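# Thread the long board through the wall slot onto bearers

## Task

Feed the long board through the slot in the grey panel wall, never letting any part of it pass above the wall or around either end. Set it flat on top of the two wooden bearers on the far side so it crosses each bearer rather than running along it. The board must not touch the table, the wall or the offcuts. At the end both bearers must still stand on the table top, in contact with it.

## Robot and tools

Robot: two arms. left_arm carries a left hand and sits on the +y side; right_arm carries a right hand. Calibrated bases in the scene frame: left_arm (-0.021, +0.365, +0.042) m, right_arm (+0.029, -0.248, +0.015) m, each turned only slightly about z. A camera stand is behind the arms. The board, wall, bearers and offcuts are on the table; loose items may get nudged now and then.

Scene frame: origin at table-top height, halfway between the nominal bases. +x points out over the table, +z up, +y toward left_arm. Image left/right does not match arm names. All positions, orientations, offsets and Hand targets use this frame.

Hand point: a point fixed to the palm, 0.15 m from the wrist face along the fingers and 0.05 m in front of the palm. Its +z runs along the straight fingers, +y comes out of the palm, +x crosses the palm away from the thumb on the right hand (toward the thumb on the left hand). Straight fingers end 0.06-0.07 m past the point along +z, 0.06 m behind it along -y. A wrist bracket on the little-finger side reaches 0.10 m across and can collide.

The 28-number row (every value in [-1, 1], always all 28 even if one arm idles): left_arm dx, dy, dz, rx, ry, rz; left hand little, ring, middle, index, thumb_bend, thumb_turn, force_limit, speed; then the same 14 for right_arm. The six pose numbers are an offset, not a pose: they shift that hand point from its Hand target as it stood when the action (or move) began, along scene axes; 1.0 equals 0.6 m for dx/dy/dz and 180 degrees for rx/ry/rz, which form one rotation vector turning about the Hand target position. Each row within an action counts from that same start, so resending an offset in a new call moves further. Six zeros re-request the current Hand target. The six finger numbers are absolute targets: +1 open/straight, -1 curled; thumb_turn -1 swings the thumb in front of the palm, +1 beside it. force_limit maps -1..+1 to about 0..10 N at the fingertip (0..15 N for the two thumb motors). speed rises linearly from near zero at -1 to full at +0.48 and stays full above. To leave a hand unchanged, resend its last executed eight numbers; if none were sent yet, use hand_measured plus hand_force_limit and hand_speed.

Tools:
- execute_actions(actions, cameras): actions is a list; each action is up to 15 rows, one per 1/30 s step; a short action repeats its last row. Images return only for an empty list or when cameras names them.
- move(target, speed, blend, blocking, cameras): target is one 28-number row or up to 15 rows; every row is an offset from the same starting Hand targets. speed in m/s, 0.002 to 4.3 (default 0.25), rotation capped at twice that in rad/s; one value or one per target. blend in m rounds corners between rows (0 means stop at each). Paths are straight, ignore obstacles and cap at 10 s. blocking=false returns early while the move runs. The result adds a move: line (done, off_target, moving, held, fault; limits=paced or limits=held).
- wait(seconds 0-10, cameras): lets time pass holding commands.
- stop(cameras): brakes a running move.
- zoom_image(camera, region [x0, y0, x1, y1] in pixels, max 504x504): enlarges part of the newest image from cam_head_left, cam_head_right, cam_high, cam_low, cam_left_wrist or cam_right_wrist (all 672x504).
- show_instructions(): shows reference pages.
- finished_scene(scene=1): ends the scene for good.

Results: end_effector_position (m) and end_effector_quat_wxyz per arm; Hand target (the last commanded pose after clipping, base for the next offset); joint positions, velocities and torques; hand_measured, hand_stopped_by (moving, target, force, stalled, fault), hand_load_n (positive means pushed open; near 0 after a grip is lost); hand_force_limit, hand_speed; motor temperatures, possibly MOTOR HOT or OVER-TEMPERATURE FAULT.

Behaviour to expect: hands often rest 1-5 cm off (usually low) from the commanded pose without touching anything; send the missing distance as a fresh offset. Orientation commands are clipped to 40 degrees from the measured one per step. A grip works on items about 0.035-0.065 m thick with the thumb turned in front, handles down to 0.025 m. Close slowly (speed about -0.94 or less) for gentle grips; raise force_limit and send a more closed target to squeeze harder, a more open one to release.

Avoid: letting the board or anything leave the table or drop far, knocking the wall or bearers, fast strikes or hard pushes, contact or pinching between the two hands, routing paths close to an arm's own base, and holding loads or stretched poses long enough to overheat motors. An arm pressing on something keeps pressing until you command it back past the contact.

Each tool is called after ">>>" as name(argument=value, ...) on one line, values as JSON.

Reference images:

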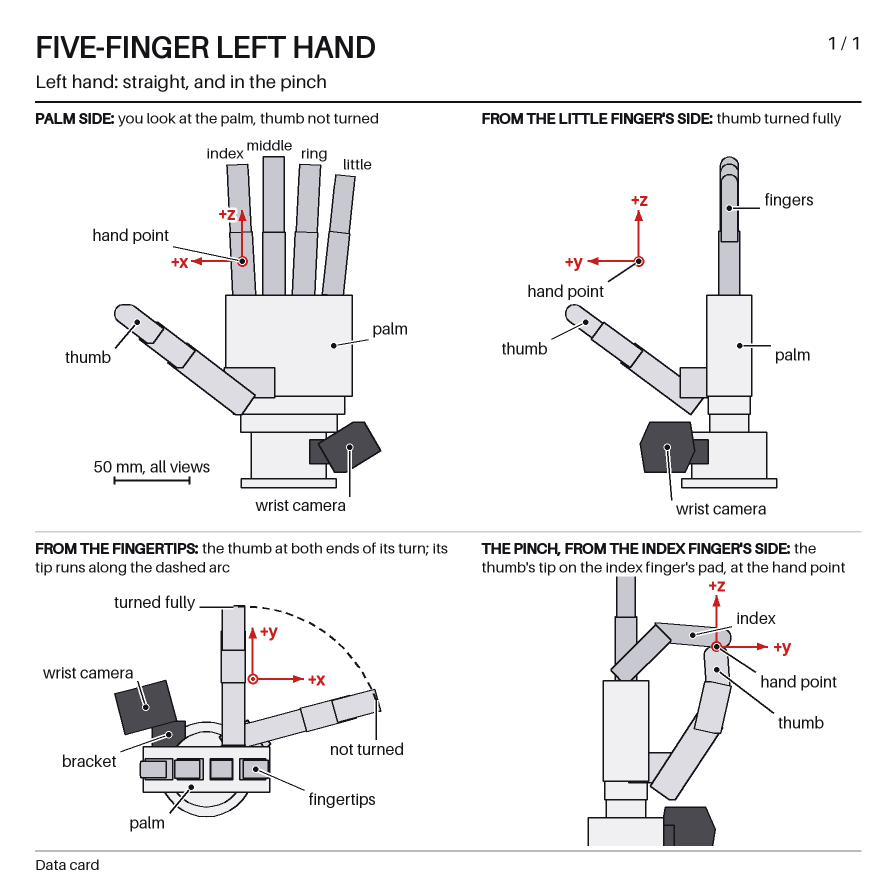

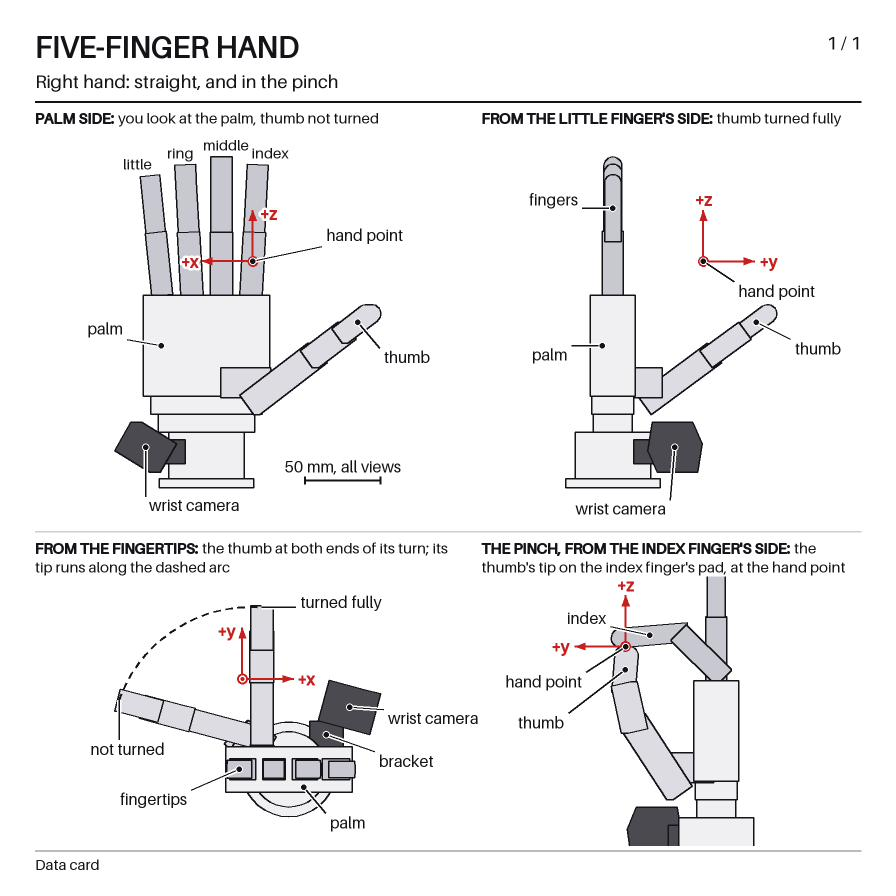

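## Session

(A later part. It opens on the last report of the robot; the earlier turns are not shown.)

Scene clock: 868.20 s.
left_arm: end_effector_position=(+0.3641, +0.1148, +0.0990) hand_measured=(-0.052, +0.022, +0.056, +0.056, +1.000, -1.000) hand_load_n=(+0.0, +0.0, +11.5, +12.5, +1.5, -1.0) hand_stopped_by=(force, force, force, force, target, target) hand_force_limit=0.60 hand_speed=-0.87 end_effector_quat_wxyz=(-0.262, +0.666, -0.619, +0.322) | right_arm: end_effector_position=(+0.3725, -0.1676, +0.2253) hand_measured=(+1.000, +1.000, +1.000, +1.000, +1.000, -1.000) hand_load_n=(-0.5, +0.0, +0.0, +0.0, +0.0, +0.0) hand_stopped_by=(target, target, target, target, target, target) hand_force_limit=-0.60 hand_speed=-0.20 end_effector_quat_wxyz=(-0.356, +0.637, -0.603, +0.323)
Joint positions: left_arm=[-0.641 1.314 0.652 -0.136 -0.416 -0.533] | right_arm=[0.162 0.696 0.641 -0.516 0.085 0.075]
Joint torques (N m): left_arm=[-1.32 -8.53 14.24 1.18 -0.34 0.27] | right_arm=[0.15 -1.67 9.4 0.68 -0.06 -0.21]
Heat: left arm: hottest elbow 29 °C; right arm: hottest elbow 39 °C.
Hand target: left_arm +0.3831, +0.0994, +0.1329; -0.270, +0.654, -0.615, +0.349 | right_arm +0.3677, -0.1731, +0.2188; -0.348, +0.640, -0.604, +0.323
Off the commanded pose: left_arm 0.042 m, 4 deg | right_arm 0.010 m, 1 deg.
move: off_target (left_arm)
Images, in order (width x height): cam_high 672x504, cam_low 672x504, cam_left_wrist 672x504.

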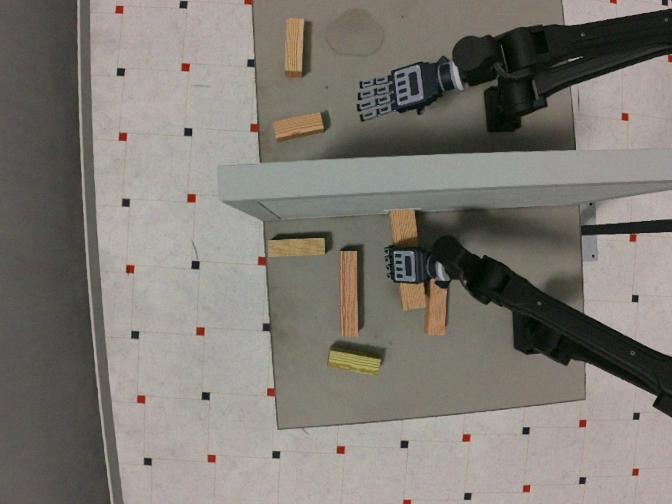

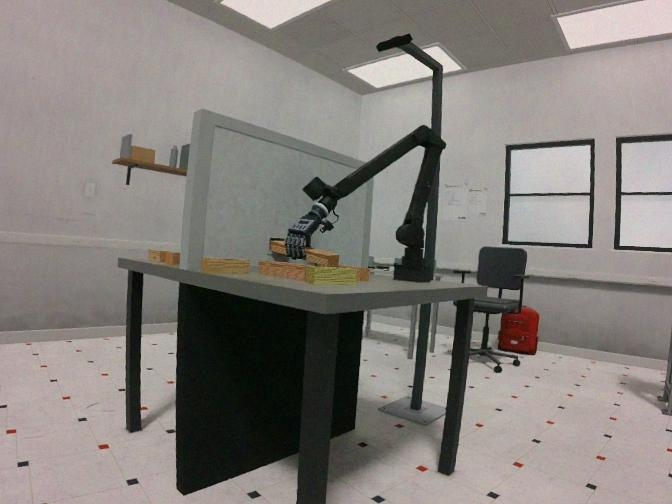

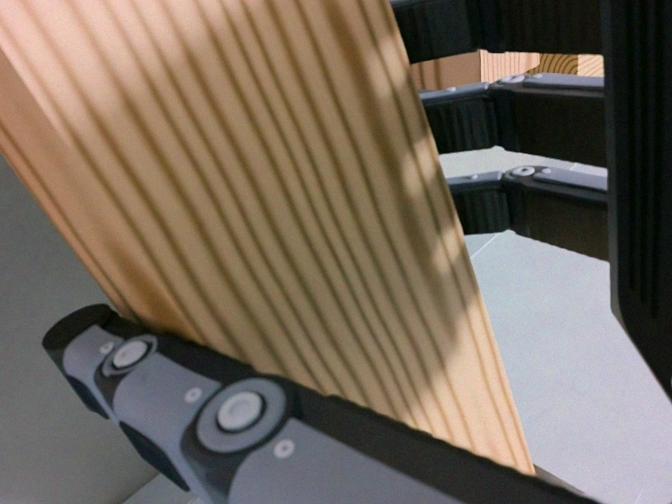

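>>> move(target=[0.01,0.02,0.045,0.0394,0,0,-0.4,-0.4,-0.62,-0.62,1,-1,0.6,-0.87,0,0,0,0,0,0,1,1,1,1,1,-1,-0.6,-0.2], speed=0.05, cameras=["cam_left_wrist","cam_low","cam_high"])

>>> zoom_image(camera="cam_low", region=[230, 160, 380, 290])

>>> zoom_image(camera="cam_high", region=[350, 130, 490, 330])

Scene clock: 877.03 s.
left_arm: end_effector_position=(+0.3607, +0.1354, +0.1103) hand_measured=(-0.052, +0.022, +0.056, +0.056, +1.000, -1.000) hand_load_n=(+0.0, +0.0, +6.0, +11.0, +1.0, -1.0) hand_stopped_by=(force, force, force, force, target, target) hand_force_limit=0.60 hand_speed=-0.87 end_effector_quat_wxyz=(-0.301, +0.644, -0.652, +0.264) | right_arm: end_effector_position=(+0.3725, -0.1676, +0.2253) hand_measured=(+1.000, +1.000, +1.000, +1.000, +1.000, -1.000) hand_load_n=(+0.0, +0.0, +0.0, +0.0, +0.0, +0.0) hand_stopped_by=(target, target, target, target, target, target) hand_force_limit=-0.60 hand_speed=-0.20 end_effector_quat_wxyz=(-0.356, +0.637, -0.603, +0.323)
Joint positions: left_arm=[-0.648 1.293 0.711 -0.298 -0.491 -0.445] | right_arm=[0.162 0.696 0.641 -0.516 0.085 0.075]
Joint torques (N m): left_arm=[-1.49 -9.23 16.55 1.72 -0.39 0.17] | right_arm=[0.09 -1.73 9.4 0.66 -0.06 -0.2]
Heat: left arm: hottest elbow 30 °C; right arm: hottest elbow 39 °C.
Hand target: left_arm +0.3892, +0.1115, +0.1599; -0.310, +0.636, -0.635, +0.310 | right_arm +0.3677, -0.1731, +0.2188; -0.348, +0.640, -0.604, +0.323
Off the commanded pose: left_arm 0.062 m, 6 deg | right_arm 0.010 m, 1 deg.
move: off_target (left_arm)
Images, in order (width x height): cam_high 672x504, cam_low 672x504, cam_left_wrist 672x504.

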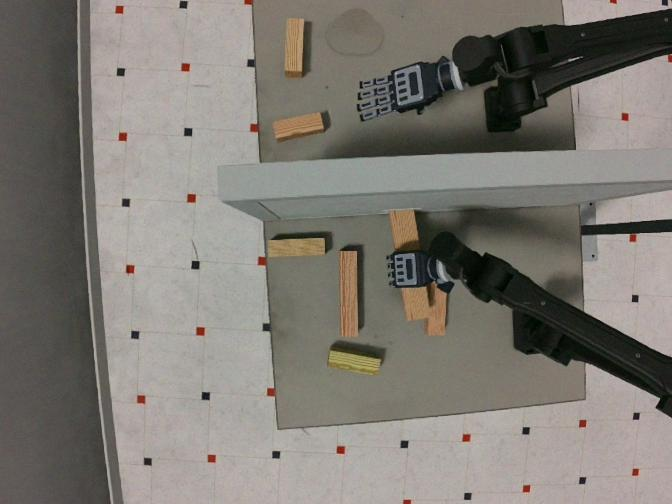

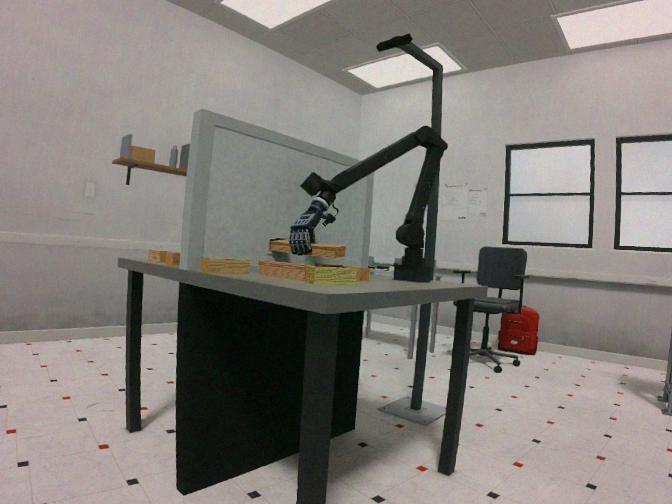

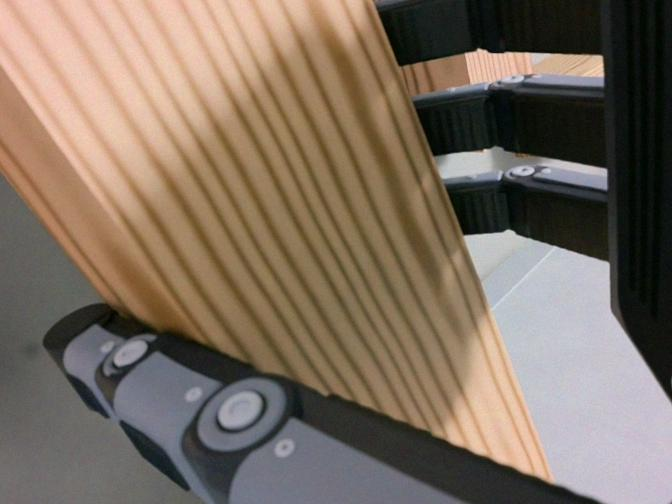

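Scaled by 3.360 from the camera's 672x504 image, which has a finer 960x720 frame.

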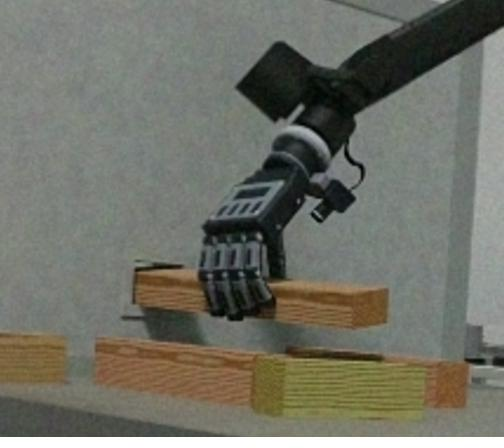

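Scaled by 2.520 from the camera's 672x504 image, which has a finer 960x720 frame.

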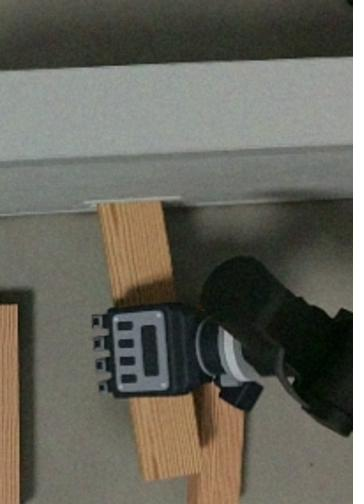

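>>> move(target=[0.0,0.1,0.0,0,0,0,-0.4,-0.4,-0.62,-0.62,1,-1,0.6,-0.87,0,0,0,0,0,0,1,1,1,1,1,-1,-0.6,-0.2], speed=0.06, cameras=["cam_left_wrist","cam_low","cam_high"])

>>> zoom_image(camera="cam_high", region=[350, 150, 490, 350])

>>> zoom_image(camera="cam_low", region=[230, 160, 380, 290])

Scene clock: 899.27 s.
left_arm: end_effector_position=(+0.3848, +0.1706, +0.1518) hand_measured=(-0.052, +0.022, +0.056, +0.056, +1.000, -1.000) hand_load_n=(+0.0, +0.0, +0.0, +0.0, +0.0, +0.0) hand_stopped_by=(force, force, force, force, target, target) hand_force_limit=0.60 hand_speed=-0.87 end_effector_quat_wxyz=(-0.306, +0.638, -0.641, +0.299) | right_arm: end_effector_position=(+0.3725, -0.1676, +0.2253) hand_measured=(+1.000, +1.000, +1.000, +1.000, +1.000, -1.000) hand_load_n=(+0.0, +0.0, +0.0, +0.0, +0.0, +0.0) hand_stopped_by=(target, target, target, target, target, target) hand_force_limit=-0.60 hand_speed=-0.20 end_effector_quat_wxyz=(-0.356, +0.637, -0.603, +0.323)
Joint positions: left_arm=[-0.52 1.191 0.712 -0.278 -0.394 -0.335] | right_arm=[0.162 0.696 0.641 -0.516 0.085 0.075]
Joint torques (N m): left_arm=[-0.5 -6.95 10.11 2.62 0.04 0.13] | right_arm=[0.09 -1.73 9.4 0.68 -0.06 -0.21]
Heat: left arm: hottest elbow 31 °C; right arm: hottest elbow 39 °C.
Hand target: left_arm +0.3892, +0.1714, +0.1600; -0.310, +0.636, -0.635, +0.310 | right_arm +0.3677, -0.1731, +0.2188; -0.348, +0.640, -0.604, +0.323
Off the commanded pose: left_arm 0.009 m, 2 deg | right_arm 0.010 m, 1 deg.
move: done
Images, in order (width x height): cam_high 672x504, cam_low 672x504, cam_left_wrist 672x504.

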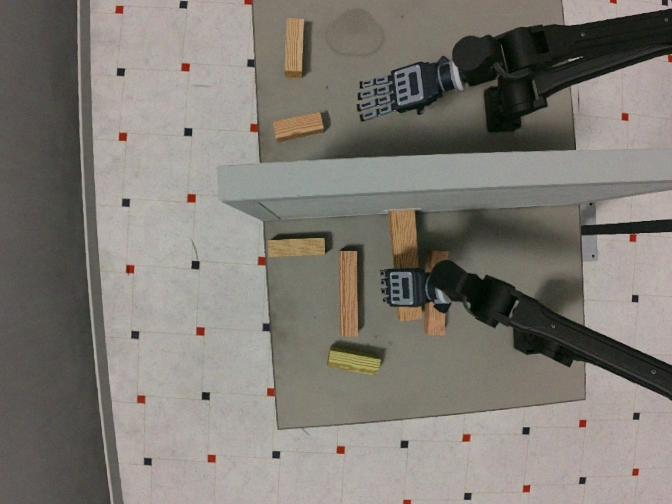

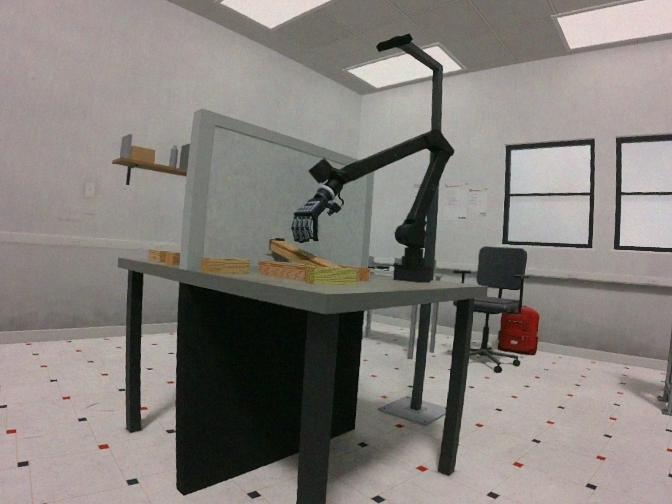

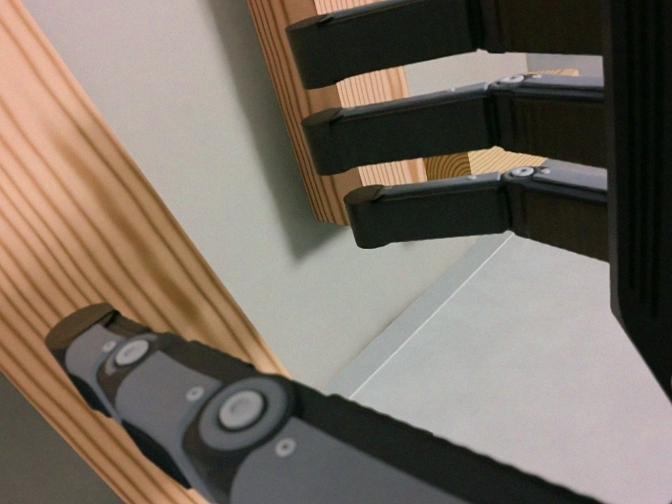

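Scaled by 2.520 from the camera's 672x504 image, which has a finer 960x720 frame.

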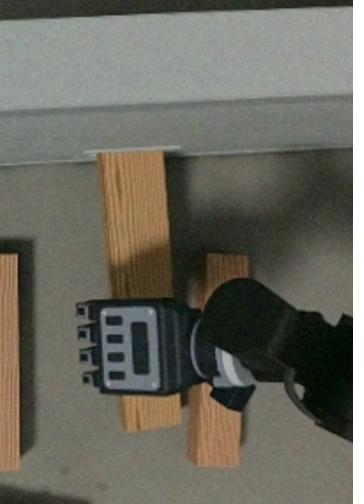

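Scaled by 3.360 from the camera's 672x504 image, which has a finer 960x720 frame.

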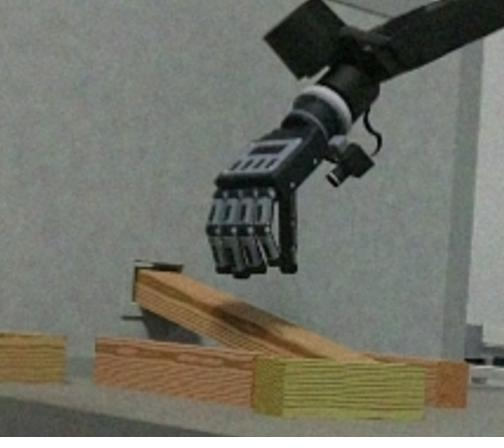

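>>> move(target=[[0,0,0,0,0,0,1,1,1,1,1,-1,0.1,-0.2,0,0,0,0,0,0,1,1,1,1,1,-1,-0.6,-0.2],[-0.062,-0.035,0.0,-0.0939,-0.0045,0.0249,1,1,1,1,1,-1,0.1,-0.2,0,0,0,0,0,0,1,1,1,1,1,-1,-0.6,-0.2]], speed=0.12, cameras=["all"])

>>> zoom_image(camera="cam_high", region=[350, 150, 490, 350])

>>> zoom_image(camera="cam_low", region=[230, 160, 380, 290])

>>> zoom_image(camera="cam_head_left", region=[210, 220, 340, 340])

Scene clock: 929.63 s.
left_arm: end_effector_position=(+0.3549, +0.1535, +0.1583) hand_measured=(+1.000, +1.000, +1.000, +1.000, +1.000, -1.000) hand_load_n=(+0.0, +0.0, +0.0, +0.0, +0.0, +0.0) hand_stopped_by=(target, target, target, target, target, target) hand_force_limit=0.10 hand_speed=-0.20 end_effector_quat_wxyz=(-0.233, +0.698, -0.558, +0.383) | right_arm: end_effector_position=(+0.3725, -0.1676, +0.2253) hand_measured=(+1.000, +1.000, +1.000, +1.000, +1.000, -1.000) hand_load_n=(+0.0, +0.0, +0.0, +0.0, +0.0, +0.0) hand_stopped_by=(target, target, target, target, target, target) hand_force_limit=-0.60 hand_speed=-0.20 end_effector_quat_wxyz=(-0.356, +0.637, -0.603, +0.323)
Joint positions: left_arm=[-0.526 1.068 0.581 -0.193 -0.308 -0.591] | right_arm=[0.162 0.696 0.641 -0.516 0.085 0.075]
Joint torques (N m): left_arm=[-1.55 -5.25 9.02 2.81 0.07 -0.05] | right_arm=[0.09 -1.73 9.39 0.68 -0.06 -0.21]
Heat: left arm: hottest elbow 30 °C; right arm: hottest elbow 39 °C.
Hand target: left_arm +0.3520, +0.1504, +0.1601; -0.230, +0.696, -0.555, +0.392 | right_arm +0.3677, -0.1731, +0.2188; -0.348, +0.640, -0.604, +0.323
Off the commanded pose: left_arm 0.005 m, 1 deg | right_arm 0.010 m, 1 deg.
move: done

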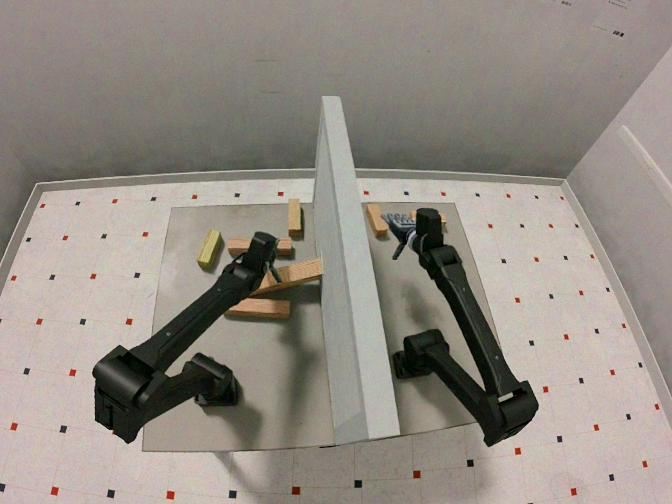

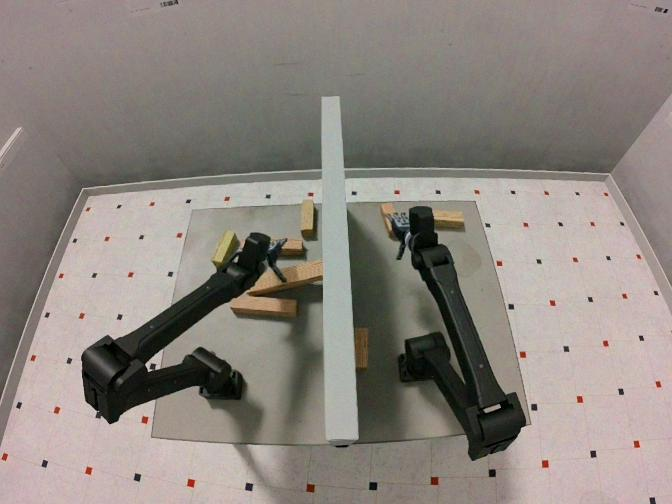

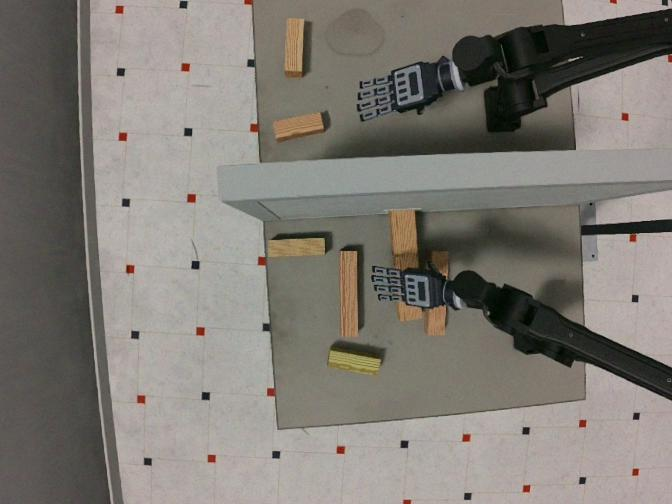

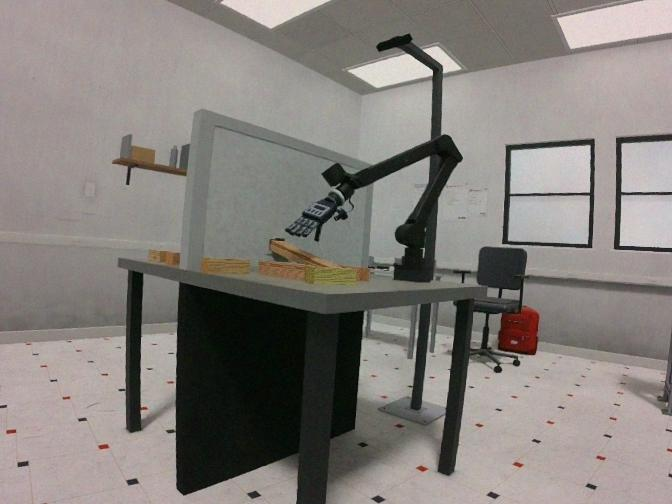

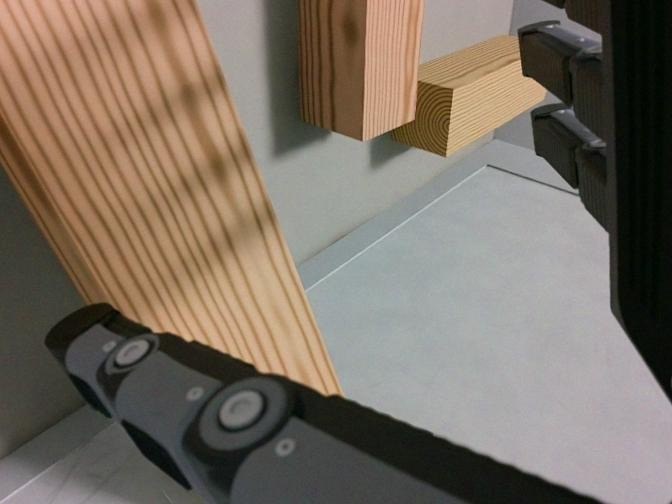

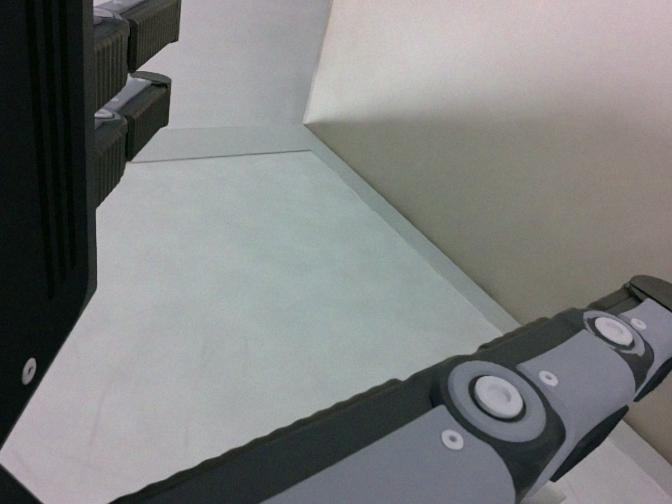

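Scaled by 2.520 from the camera's 672x504 image, which has a finer 960x720 frame.

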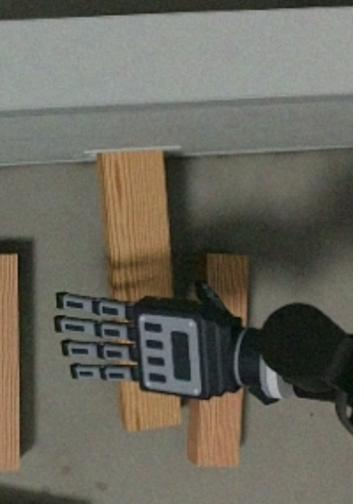

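Scaled by 3.360 from the camera's 672x504 image, which has a finer 960x720 frame.

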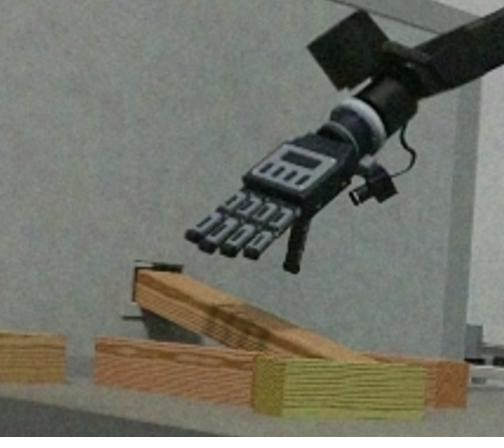

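Scaled by 3.877 from the camera's 672x504 image, which has a finer 960x720 frame.

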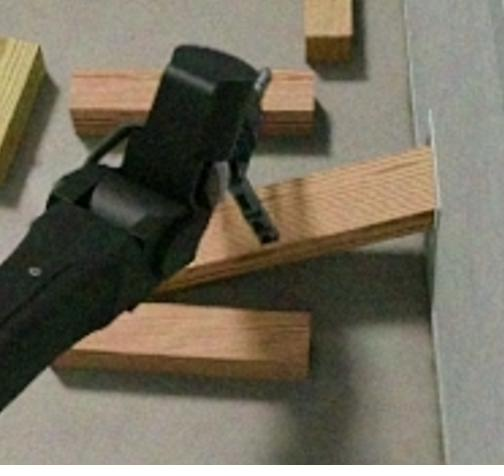

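>>> move(target=[0.002,-0.002,-0.143,0,0,0,1,1,1,1,1,-1,0.1,-0.2,0,0,0,0,0,0,1,1,1,1,1,-1,-0.6,-0.2], speed=0.1, cameras=["cam_low","cam_high","cam_left_wrist","cam_head_left"])

>>> zoom_image(camera="cam_high", region=[350, 150, 490, 350])

>>> zoom_image(camera="cam_low", region=[230, 160, 380, 290])

>>> zoom_image(camera="cam_head_left", region=[210, 220, 340, 340])

Scene clock: 934.47 s.
left_arm: end_effector_position=(+0.3570, +0.1515, +0.0800) hand_measured=(+1.000, +1.000, +1.000, +1.000, +1.000, -1.000) hand_load_n=(+0.0, +0.0, +0.0, +0.0, +0.0, +0.0) hand_stopped_by=(target, target, target, target, target, target) hand_force_limit=0.10 hand_speed=-0.20 end_effector_quat_wxyz=(-0.233, +0.696, -0.554, +0.392) | right_arm: end_effector_position=(+0.3725, -0.1676, +0.2253) hand_measured=(+1.000, +1.000, +1.000, +1.000, +1.000, -1.000) hand_load_n=(+0.0, +0.0, -0.5, +0.0, +0.0, +0.0) hand_stopped_by=(target, target, target, target, target, target) hand_force_limit=-0.60 hand_speed=-0.20 end_effector_quat_wxyz=(-0.356, +0.637, -0.603, +0.323)
Joint positions: left_arm=[-0.527 1.267 0.451 0.157 -0.308 -0.593] | right_arm=[0.162 0.696 0.641 -0.516 0.085 0.075]
Joint torques (N m): left_arm=[-1.67 -4.25 7.32 2.8 0.01 -0.03] | right_arm=[0.09 -1.67 9.39 0.66 -0.06 -0.21]
Motor temperatures (°C): left_arm=[23 27 30 20 22 20] | right_arm=[20 24 38 23 23 23]
Heat: left arm: hottest elbow 30 °C; right arm: hottest elbow 38 °C.
Hand target: left_arm +0.3532, +0.1491, +0.0743; -0.230, +0.696, -0.555, +0.392 | right_arm +0.3677, -0.1731, +0.2188; -0.348, +0.640, -0.604, +0.323
Off the commanded pose: left_arm 0.007 m, 0 deg | right_arm 0.010 m, 1 deg.
move: done
Images, in order (width x height): cam_head_left 672x504, cam_high 672x504, cam_low 672x504, cam_left_wrist 672x504.

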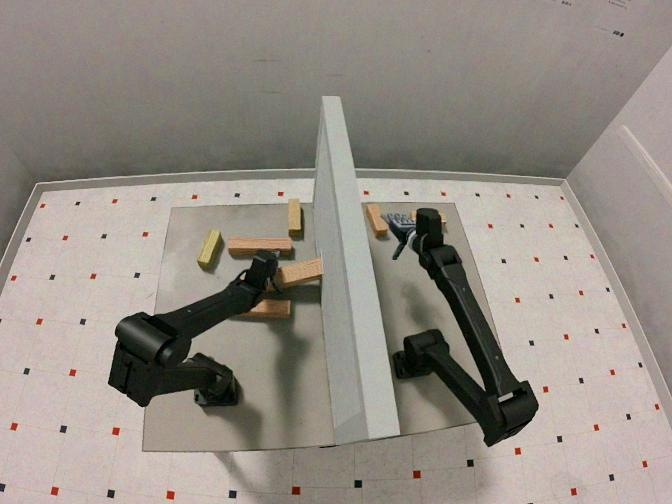

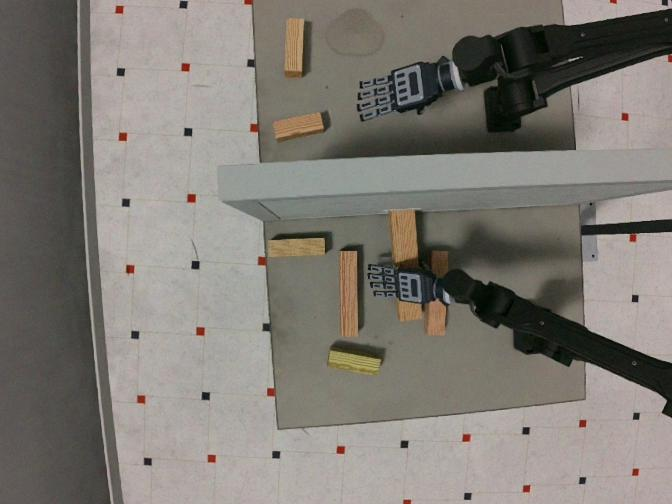

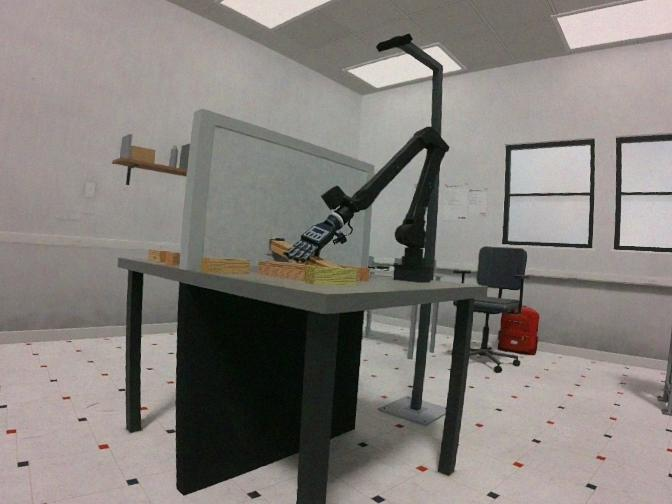

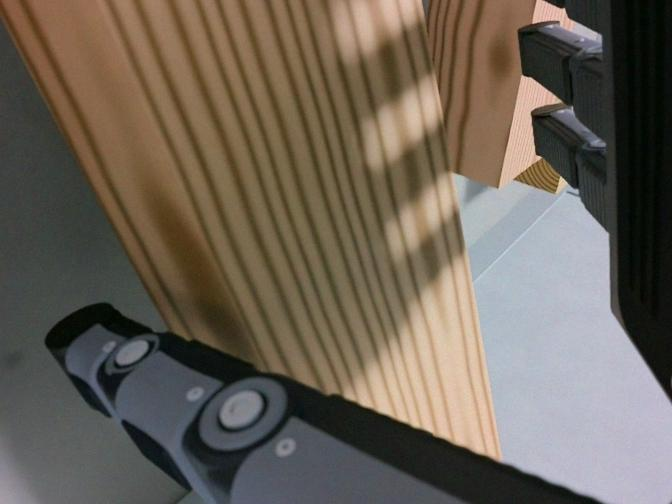

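Scaled by 2.520 from the camera's 672x504 image, which has a finer 960x720 frame.

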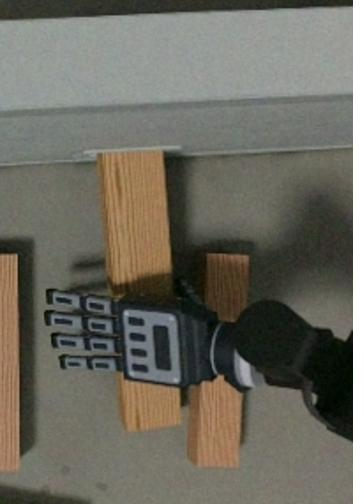

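Scaled by 3.360 from the camera's 672x504 image, which has a finer 960x720 frame.

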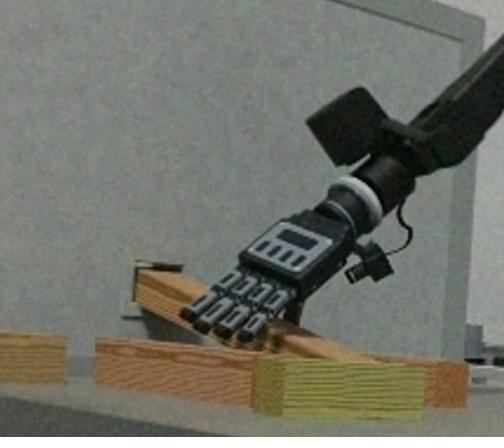

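Scaled by 3.877 from the camera's 672x504 image, which has a finer 960x720 frame.

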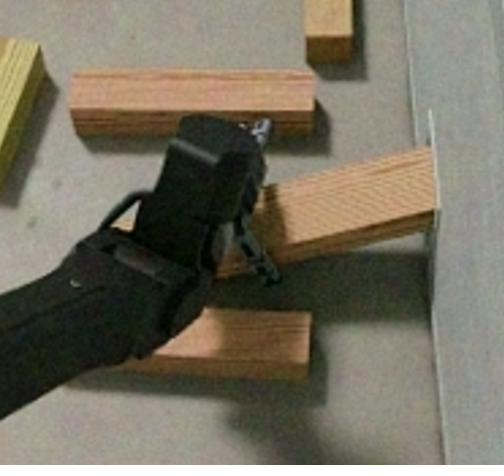

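>>> move(target=[[0,0,0,0,0,0,0.4,0.4,0.4,0.4,1,-1,0.1,-0.3,0,0,0,0,0,0,1,1,1,1,1,-1,-0.6,-0.2],[0,0,0,0,0,0,0.2,0.2,-0.4,-0.4,1,-1,0.1,-0.87,0,0,0,0,0,0,1,1,1,1,1,-1,-0.6,-0.2],[0,0,0,0,0,0,0.2,0.2,-0.55,-0.55,1,-1,0.55,-0.87,0,0,0,0,0,0,1,1,1,1,1,-1,-0.6,-0.2],[0,0,0,0,0,0,-0.4,-0.4,-0.55,-0.55,1,-1,-0.7,-0.87,0,0,0,0,0,0,1,1,1,1,1,-1,-0.6,-0.2]], speed=0.05, cameras=["cam_left_wrist","cam_low","cam_high"])

>>> zoom_image(camera="cam_high", region=[350, 150, 490, 350])

Scene clock: 941.07 s.
left_arm: end_effector_position=(+0.3576, +0.1522, +0.0791) hand_measured=(-0.028, +0.034, +0.066, +0.044, +1.000, -1.000) hand_load_n=(+2.5, +3.5, +7.5, +11.5, +1.5, +1.5) hand_stopped_by=(force, force, force, force, target, target) hand_force_limit=-0.70 hand_speed=-0.87 end_effector_quat_wxyz=(-0.235, +0.697, -0.553, +0.391) | right_arm: end_effector_position=(+0.3725, -0.1676, +0.2253) hand_measured=(+1.000, +1.000, +1.000, +1.000, +1.000, -1.000) hand_load_n=(+0.0, +0.0, +0.0, +0.0, +0.0, +0.0) hand_stopped_by=(target, target, target, target, target, target) hand_force_limit=-0.60 hand_speed=-0.20 end_effector_quat_wxyz=(-0.356, +0.637, -0.603, +0.323)
Joint positions: left_arm=[-0.527 1.271 0.451 0.159 -0.313 -0.594] | right_arm=[0.162 0.696 0.641 -0.516 0.085 0.075]
Joint torques (N m): left_arm=[-1.44 -4.66 7.31 2.73 0.22 -0.03] | right_arm=[0.09 -1.73 9.4 0.66 -0.07 -0.21]
Heat: left arm: hottest elbow 30 °C; right arm: hottest elbow 38 °C.
Hand target: left_arm +0.3533, +0.1492, +0.0743; -0.230, +0.696, -0.555, +0.392 | right_arm +0.3677, -0.1731, +0.2188; -0.348, +0.640, -0.604, +0.323
Off the commanded pose: left_arm 0.007 m, 1 deg | right_arm 0.010 m, 1 deg.
move: done
Images, in order (width x height): cam_high 672x504, cam_low 672x504, cam_left_wrist 672x504.

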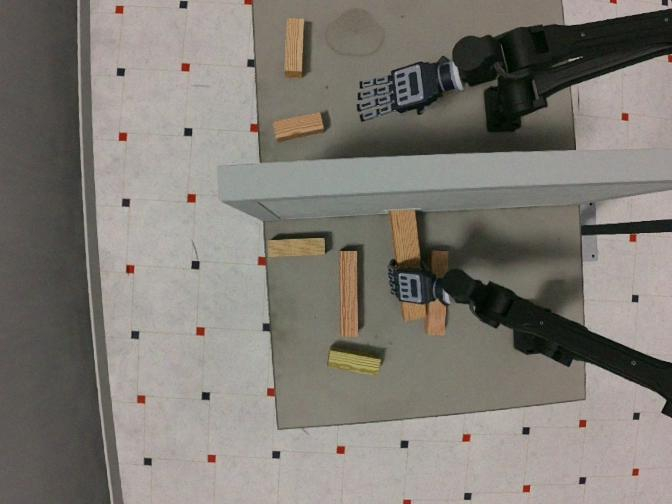

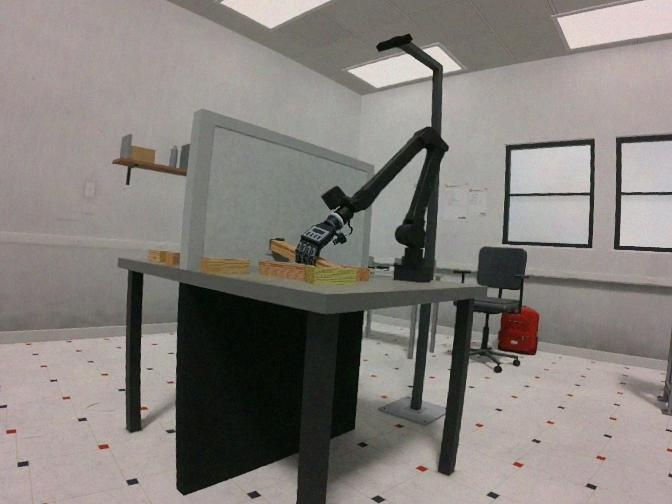

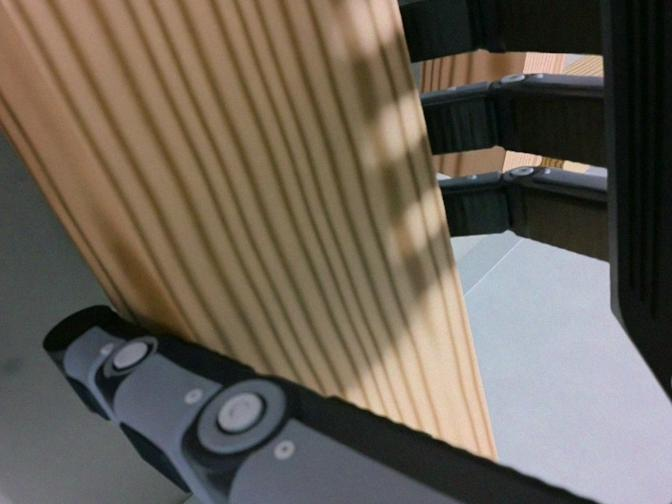

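Scaled by 2.520 from the camera's 672x504 image, which has a finer 960x720 frame.

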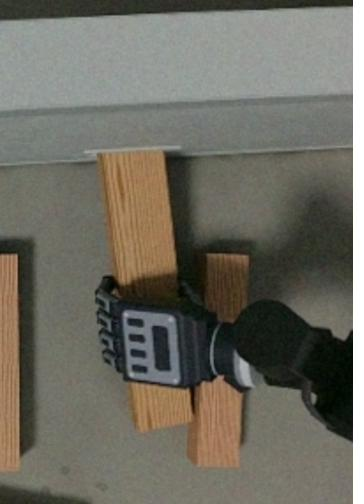

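>>> move(target=[0.043,-0.025,0.075,-0.014,-0.024,0,-0.4,-0.4,-0.55,-0.55,1,-1,-0.7,-0.87,0,0,0,0,0,0,1,1,1,1,1,-1,-0.6,-0.2], speed=0.06, cameras=["cam_low","cam_high"])

>>> zoom_image(camera="cam_high", region=[350, 150, 490, 350])

>>> zoom_image(camera="cam_low", region=[230, 160, 380, 290])

Scene clock: 954.07 s.
left_arm: end_effector_position=(+0.3567, +0.1529, +0.0807) hand_measured=(-0.028, +0.034, +0.066, +0.044, +1.000, -1.000) hand_load_n=(+0.0, +2.0, +8.5, +13.5, +1.5, +5.5) hand_stopped_by=(force, force, force, force, target, target) hand_force_limit=-0.70 hand_speed=-0.87 end_effector_quat_wxyz=(-0.235, +0.697, -0.553, +0.391) | right_arm: end_effector_position=(+0.3725, -0.1676, +0.2253) hand_measured=(+1.000, +1.000, +1.000, +1.000, +1.000, -1.000) hand_load_n=(+0.0, -0.5, +0.0, +0.0, +0.0, +0.0) hand_stopped_by=(target, target, target, target, target, target) hand_force_limit=-0.60 hand_speed=-0.20 end_effector_quat_wxyz=(-0.356, +0.637, -0.603, +0.323)
Joint positions: left_arm=[-0.527 1.262 0.451 0.15 -0.313 -0.594] | right_arm=[0.162 0.696 0.641 -0.516 0.085 0.075]
Joint torques (N m): left_arm=[-1.49 -7.94 12.98 2.13 0.28 -0.03] | right_arm=[0.09 -1.67 9.39 0.66 -0.06 -0.21]
Heat: left arm: hottest elbow 29 °C; right arm: hottest elbow 38 °C.
Hand target: left_arm +0.3790, +0.1342, +0.1192; -0.235, +0.686, -0.538, +0.430 | right_arm +0.3677, -0.1731, +0.2188; -0.348, +0.640, -0.604, +0.323
Off the commanded pose: left_arm 0.048 m, 5 deg | right_arm 0.010 m, 1 deg.
move: off_target (left_arm)
Images, in order (width x height): cam_high 672x504, cam_low 672x504.

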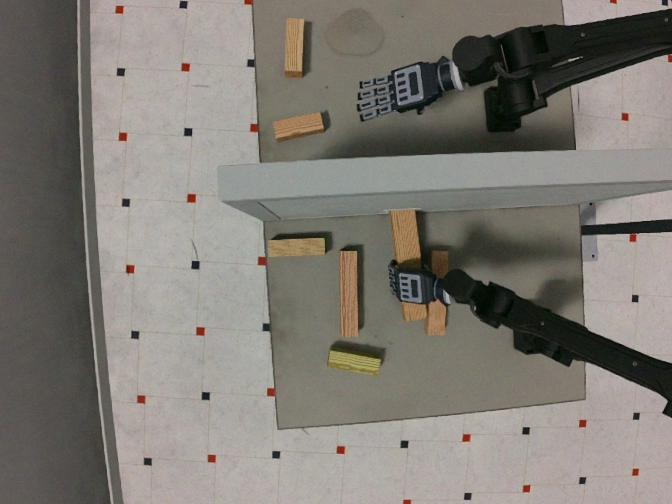

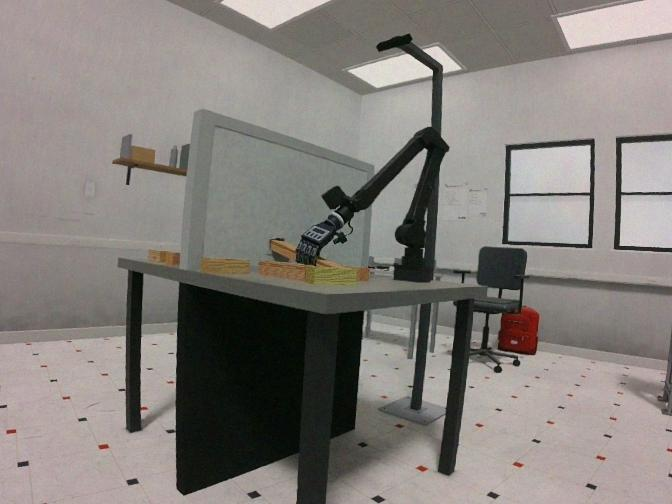

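Scaled by 2.520 from the camera's 672x504 image, which has a finer 960x720 frame.

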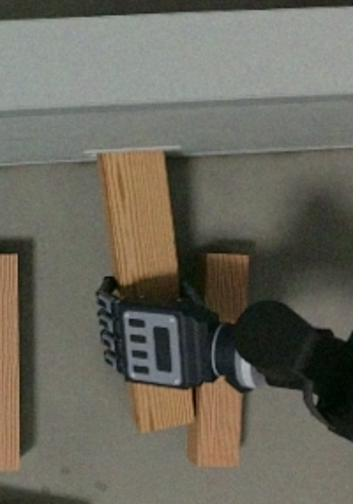

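Scaled by 3.360 from the camera's 672x504 image, which has a finer 960x720 frame.

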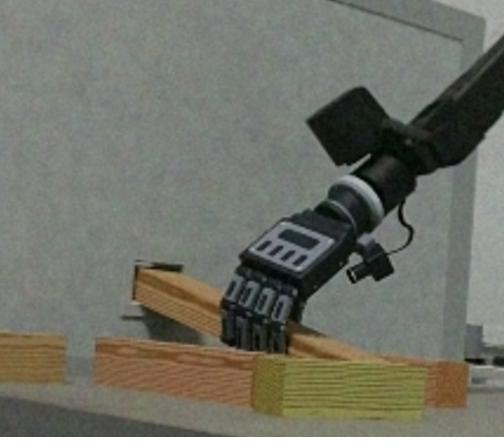

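>>> move(target=[0.0375,-0.022,0.065,-0.012,-0.0206,0,-0.4,-0.4,-0.55,-0.55,1,-1,-0.7,-0.87,0,0,0,0,0,0,1,1,1,1,1,-1,-0.6,-0.2], speed=0.04, cameras=["cam_low","cam_high"])

>>> zoom_image(camera="cam_high", region=[350, 150, 490, 350])

>>> zoom_image(camera="cam_low", region=[230, 160, 380, 290])

Scene clock: 961.10 s.
left_arm: end_effector_position=(+0.3781, +0.1380, +0.1268) hand_measured=(-0.028, +0.032, +0.066, +0.042, +1.000, -1.000) hand_load_n=(+0.0, +0.0, -0.5, +0.0, +0.0, +0.0) hand_stopped_by=(force, force, force, force, target, target) hand_force_limit=-0.70 hand_speed=-0.87 end_effector_quat_wxyz=(-0.238, +0.685, -0.537, +0.430) | right_arm: end_effector_position=(+0.3725, -0.1676, +0.2253) hand_measured=(+1.000, +1.000, +1.000, +1.000, +1.000, -1.000) hand_load_n=(+0.0, +0.0, +0.0, +0.0, +0.0, +0.0) hand_stopped_by=(target, target, target, target, target, target) hand_force_limit=-0.60 hand_speed=-0.20 end_effector_quat_wxyz=(-0.356, +0.637, -0.603, +0.323)
Joint positions: left_arm=[-0.53 1.21 0.511 0.127 -0.307 -0.592] | right_arm=[0.162 0.696 0.641 -0.516 0.085 0.075]
Joint torques (N m): left_arm=[-1.2 -5.25 14.17 2.99 -0.02 -0.06] | right_arm=[0.09 -1.73 9.4 0.66 -0.06 -0.21]
Heat: left arm: hottest elbow 30 °C; right arm: hottest elbow 38 °C.
Hand target: left_arm +0.4015, +0.1210, +0.1583; -0.240, +0.676, -0.521, +0.462 | right_arm +0.3677, -0.1731, +0.2188; -0.348, +0.640, -0.604, +0.323
Off the commanded pose: left_arm 0.043 m, 4 deg | right_arm 0.010 m, 1 deg.
move: off_target (left_arm)
Images, in order (width x height): cam_high 672x504, cam_low 672x504.

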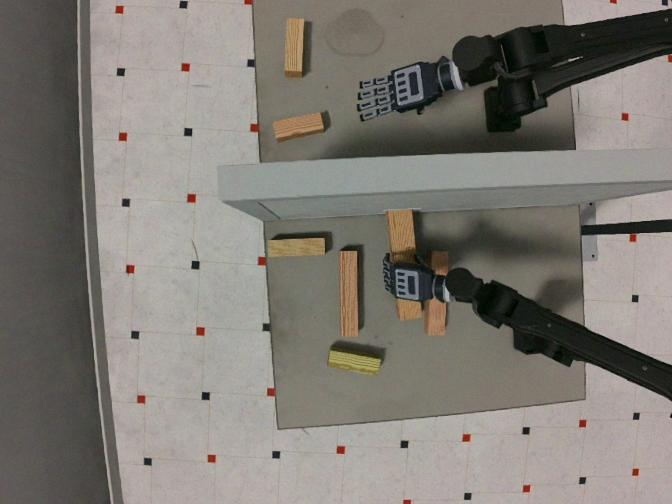

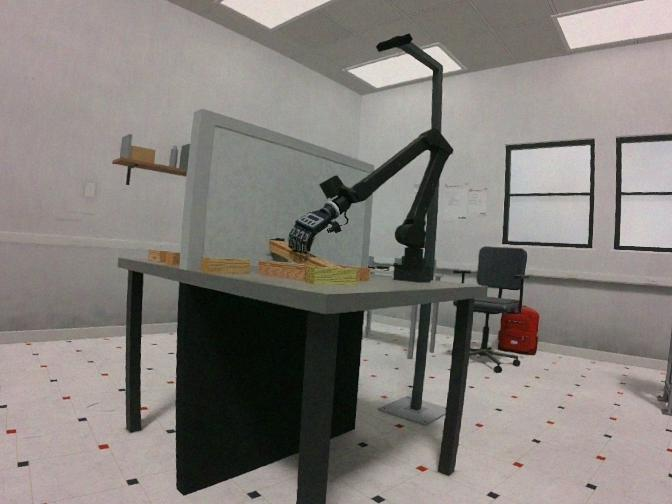

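Scaled by 2.520 from the camera's 672x504 image, which has a finer 960x720 frame.

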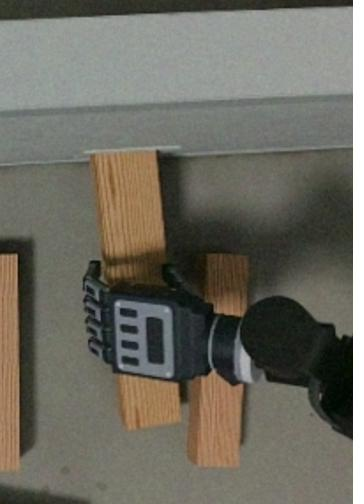

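Scaled by 3.360 from the camera's 672x504 image, which has a finer 960x720 frame.

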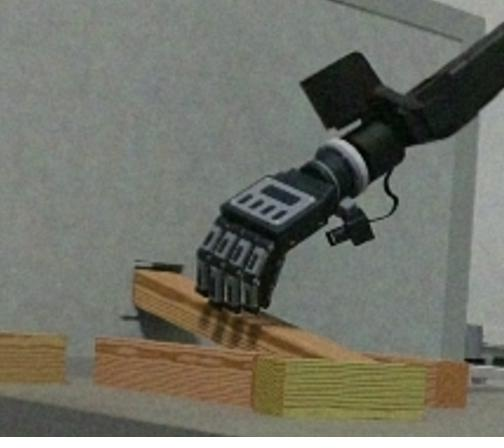

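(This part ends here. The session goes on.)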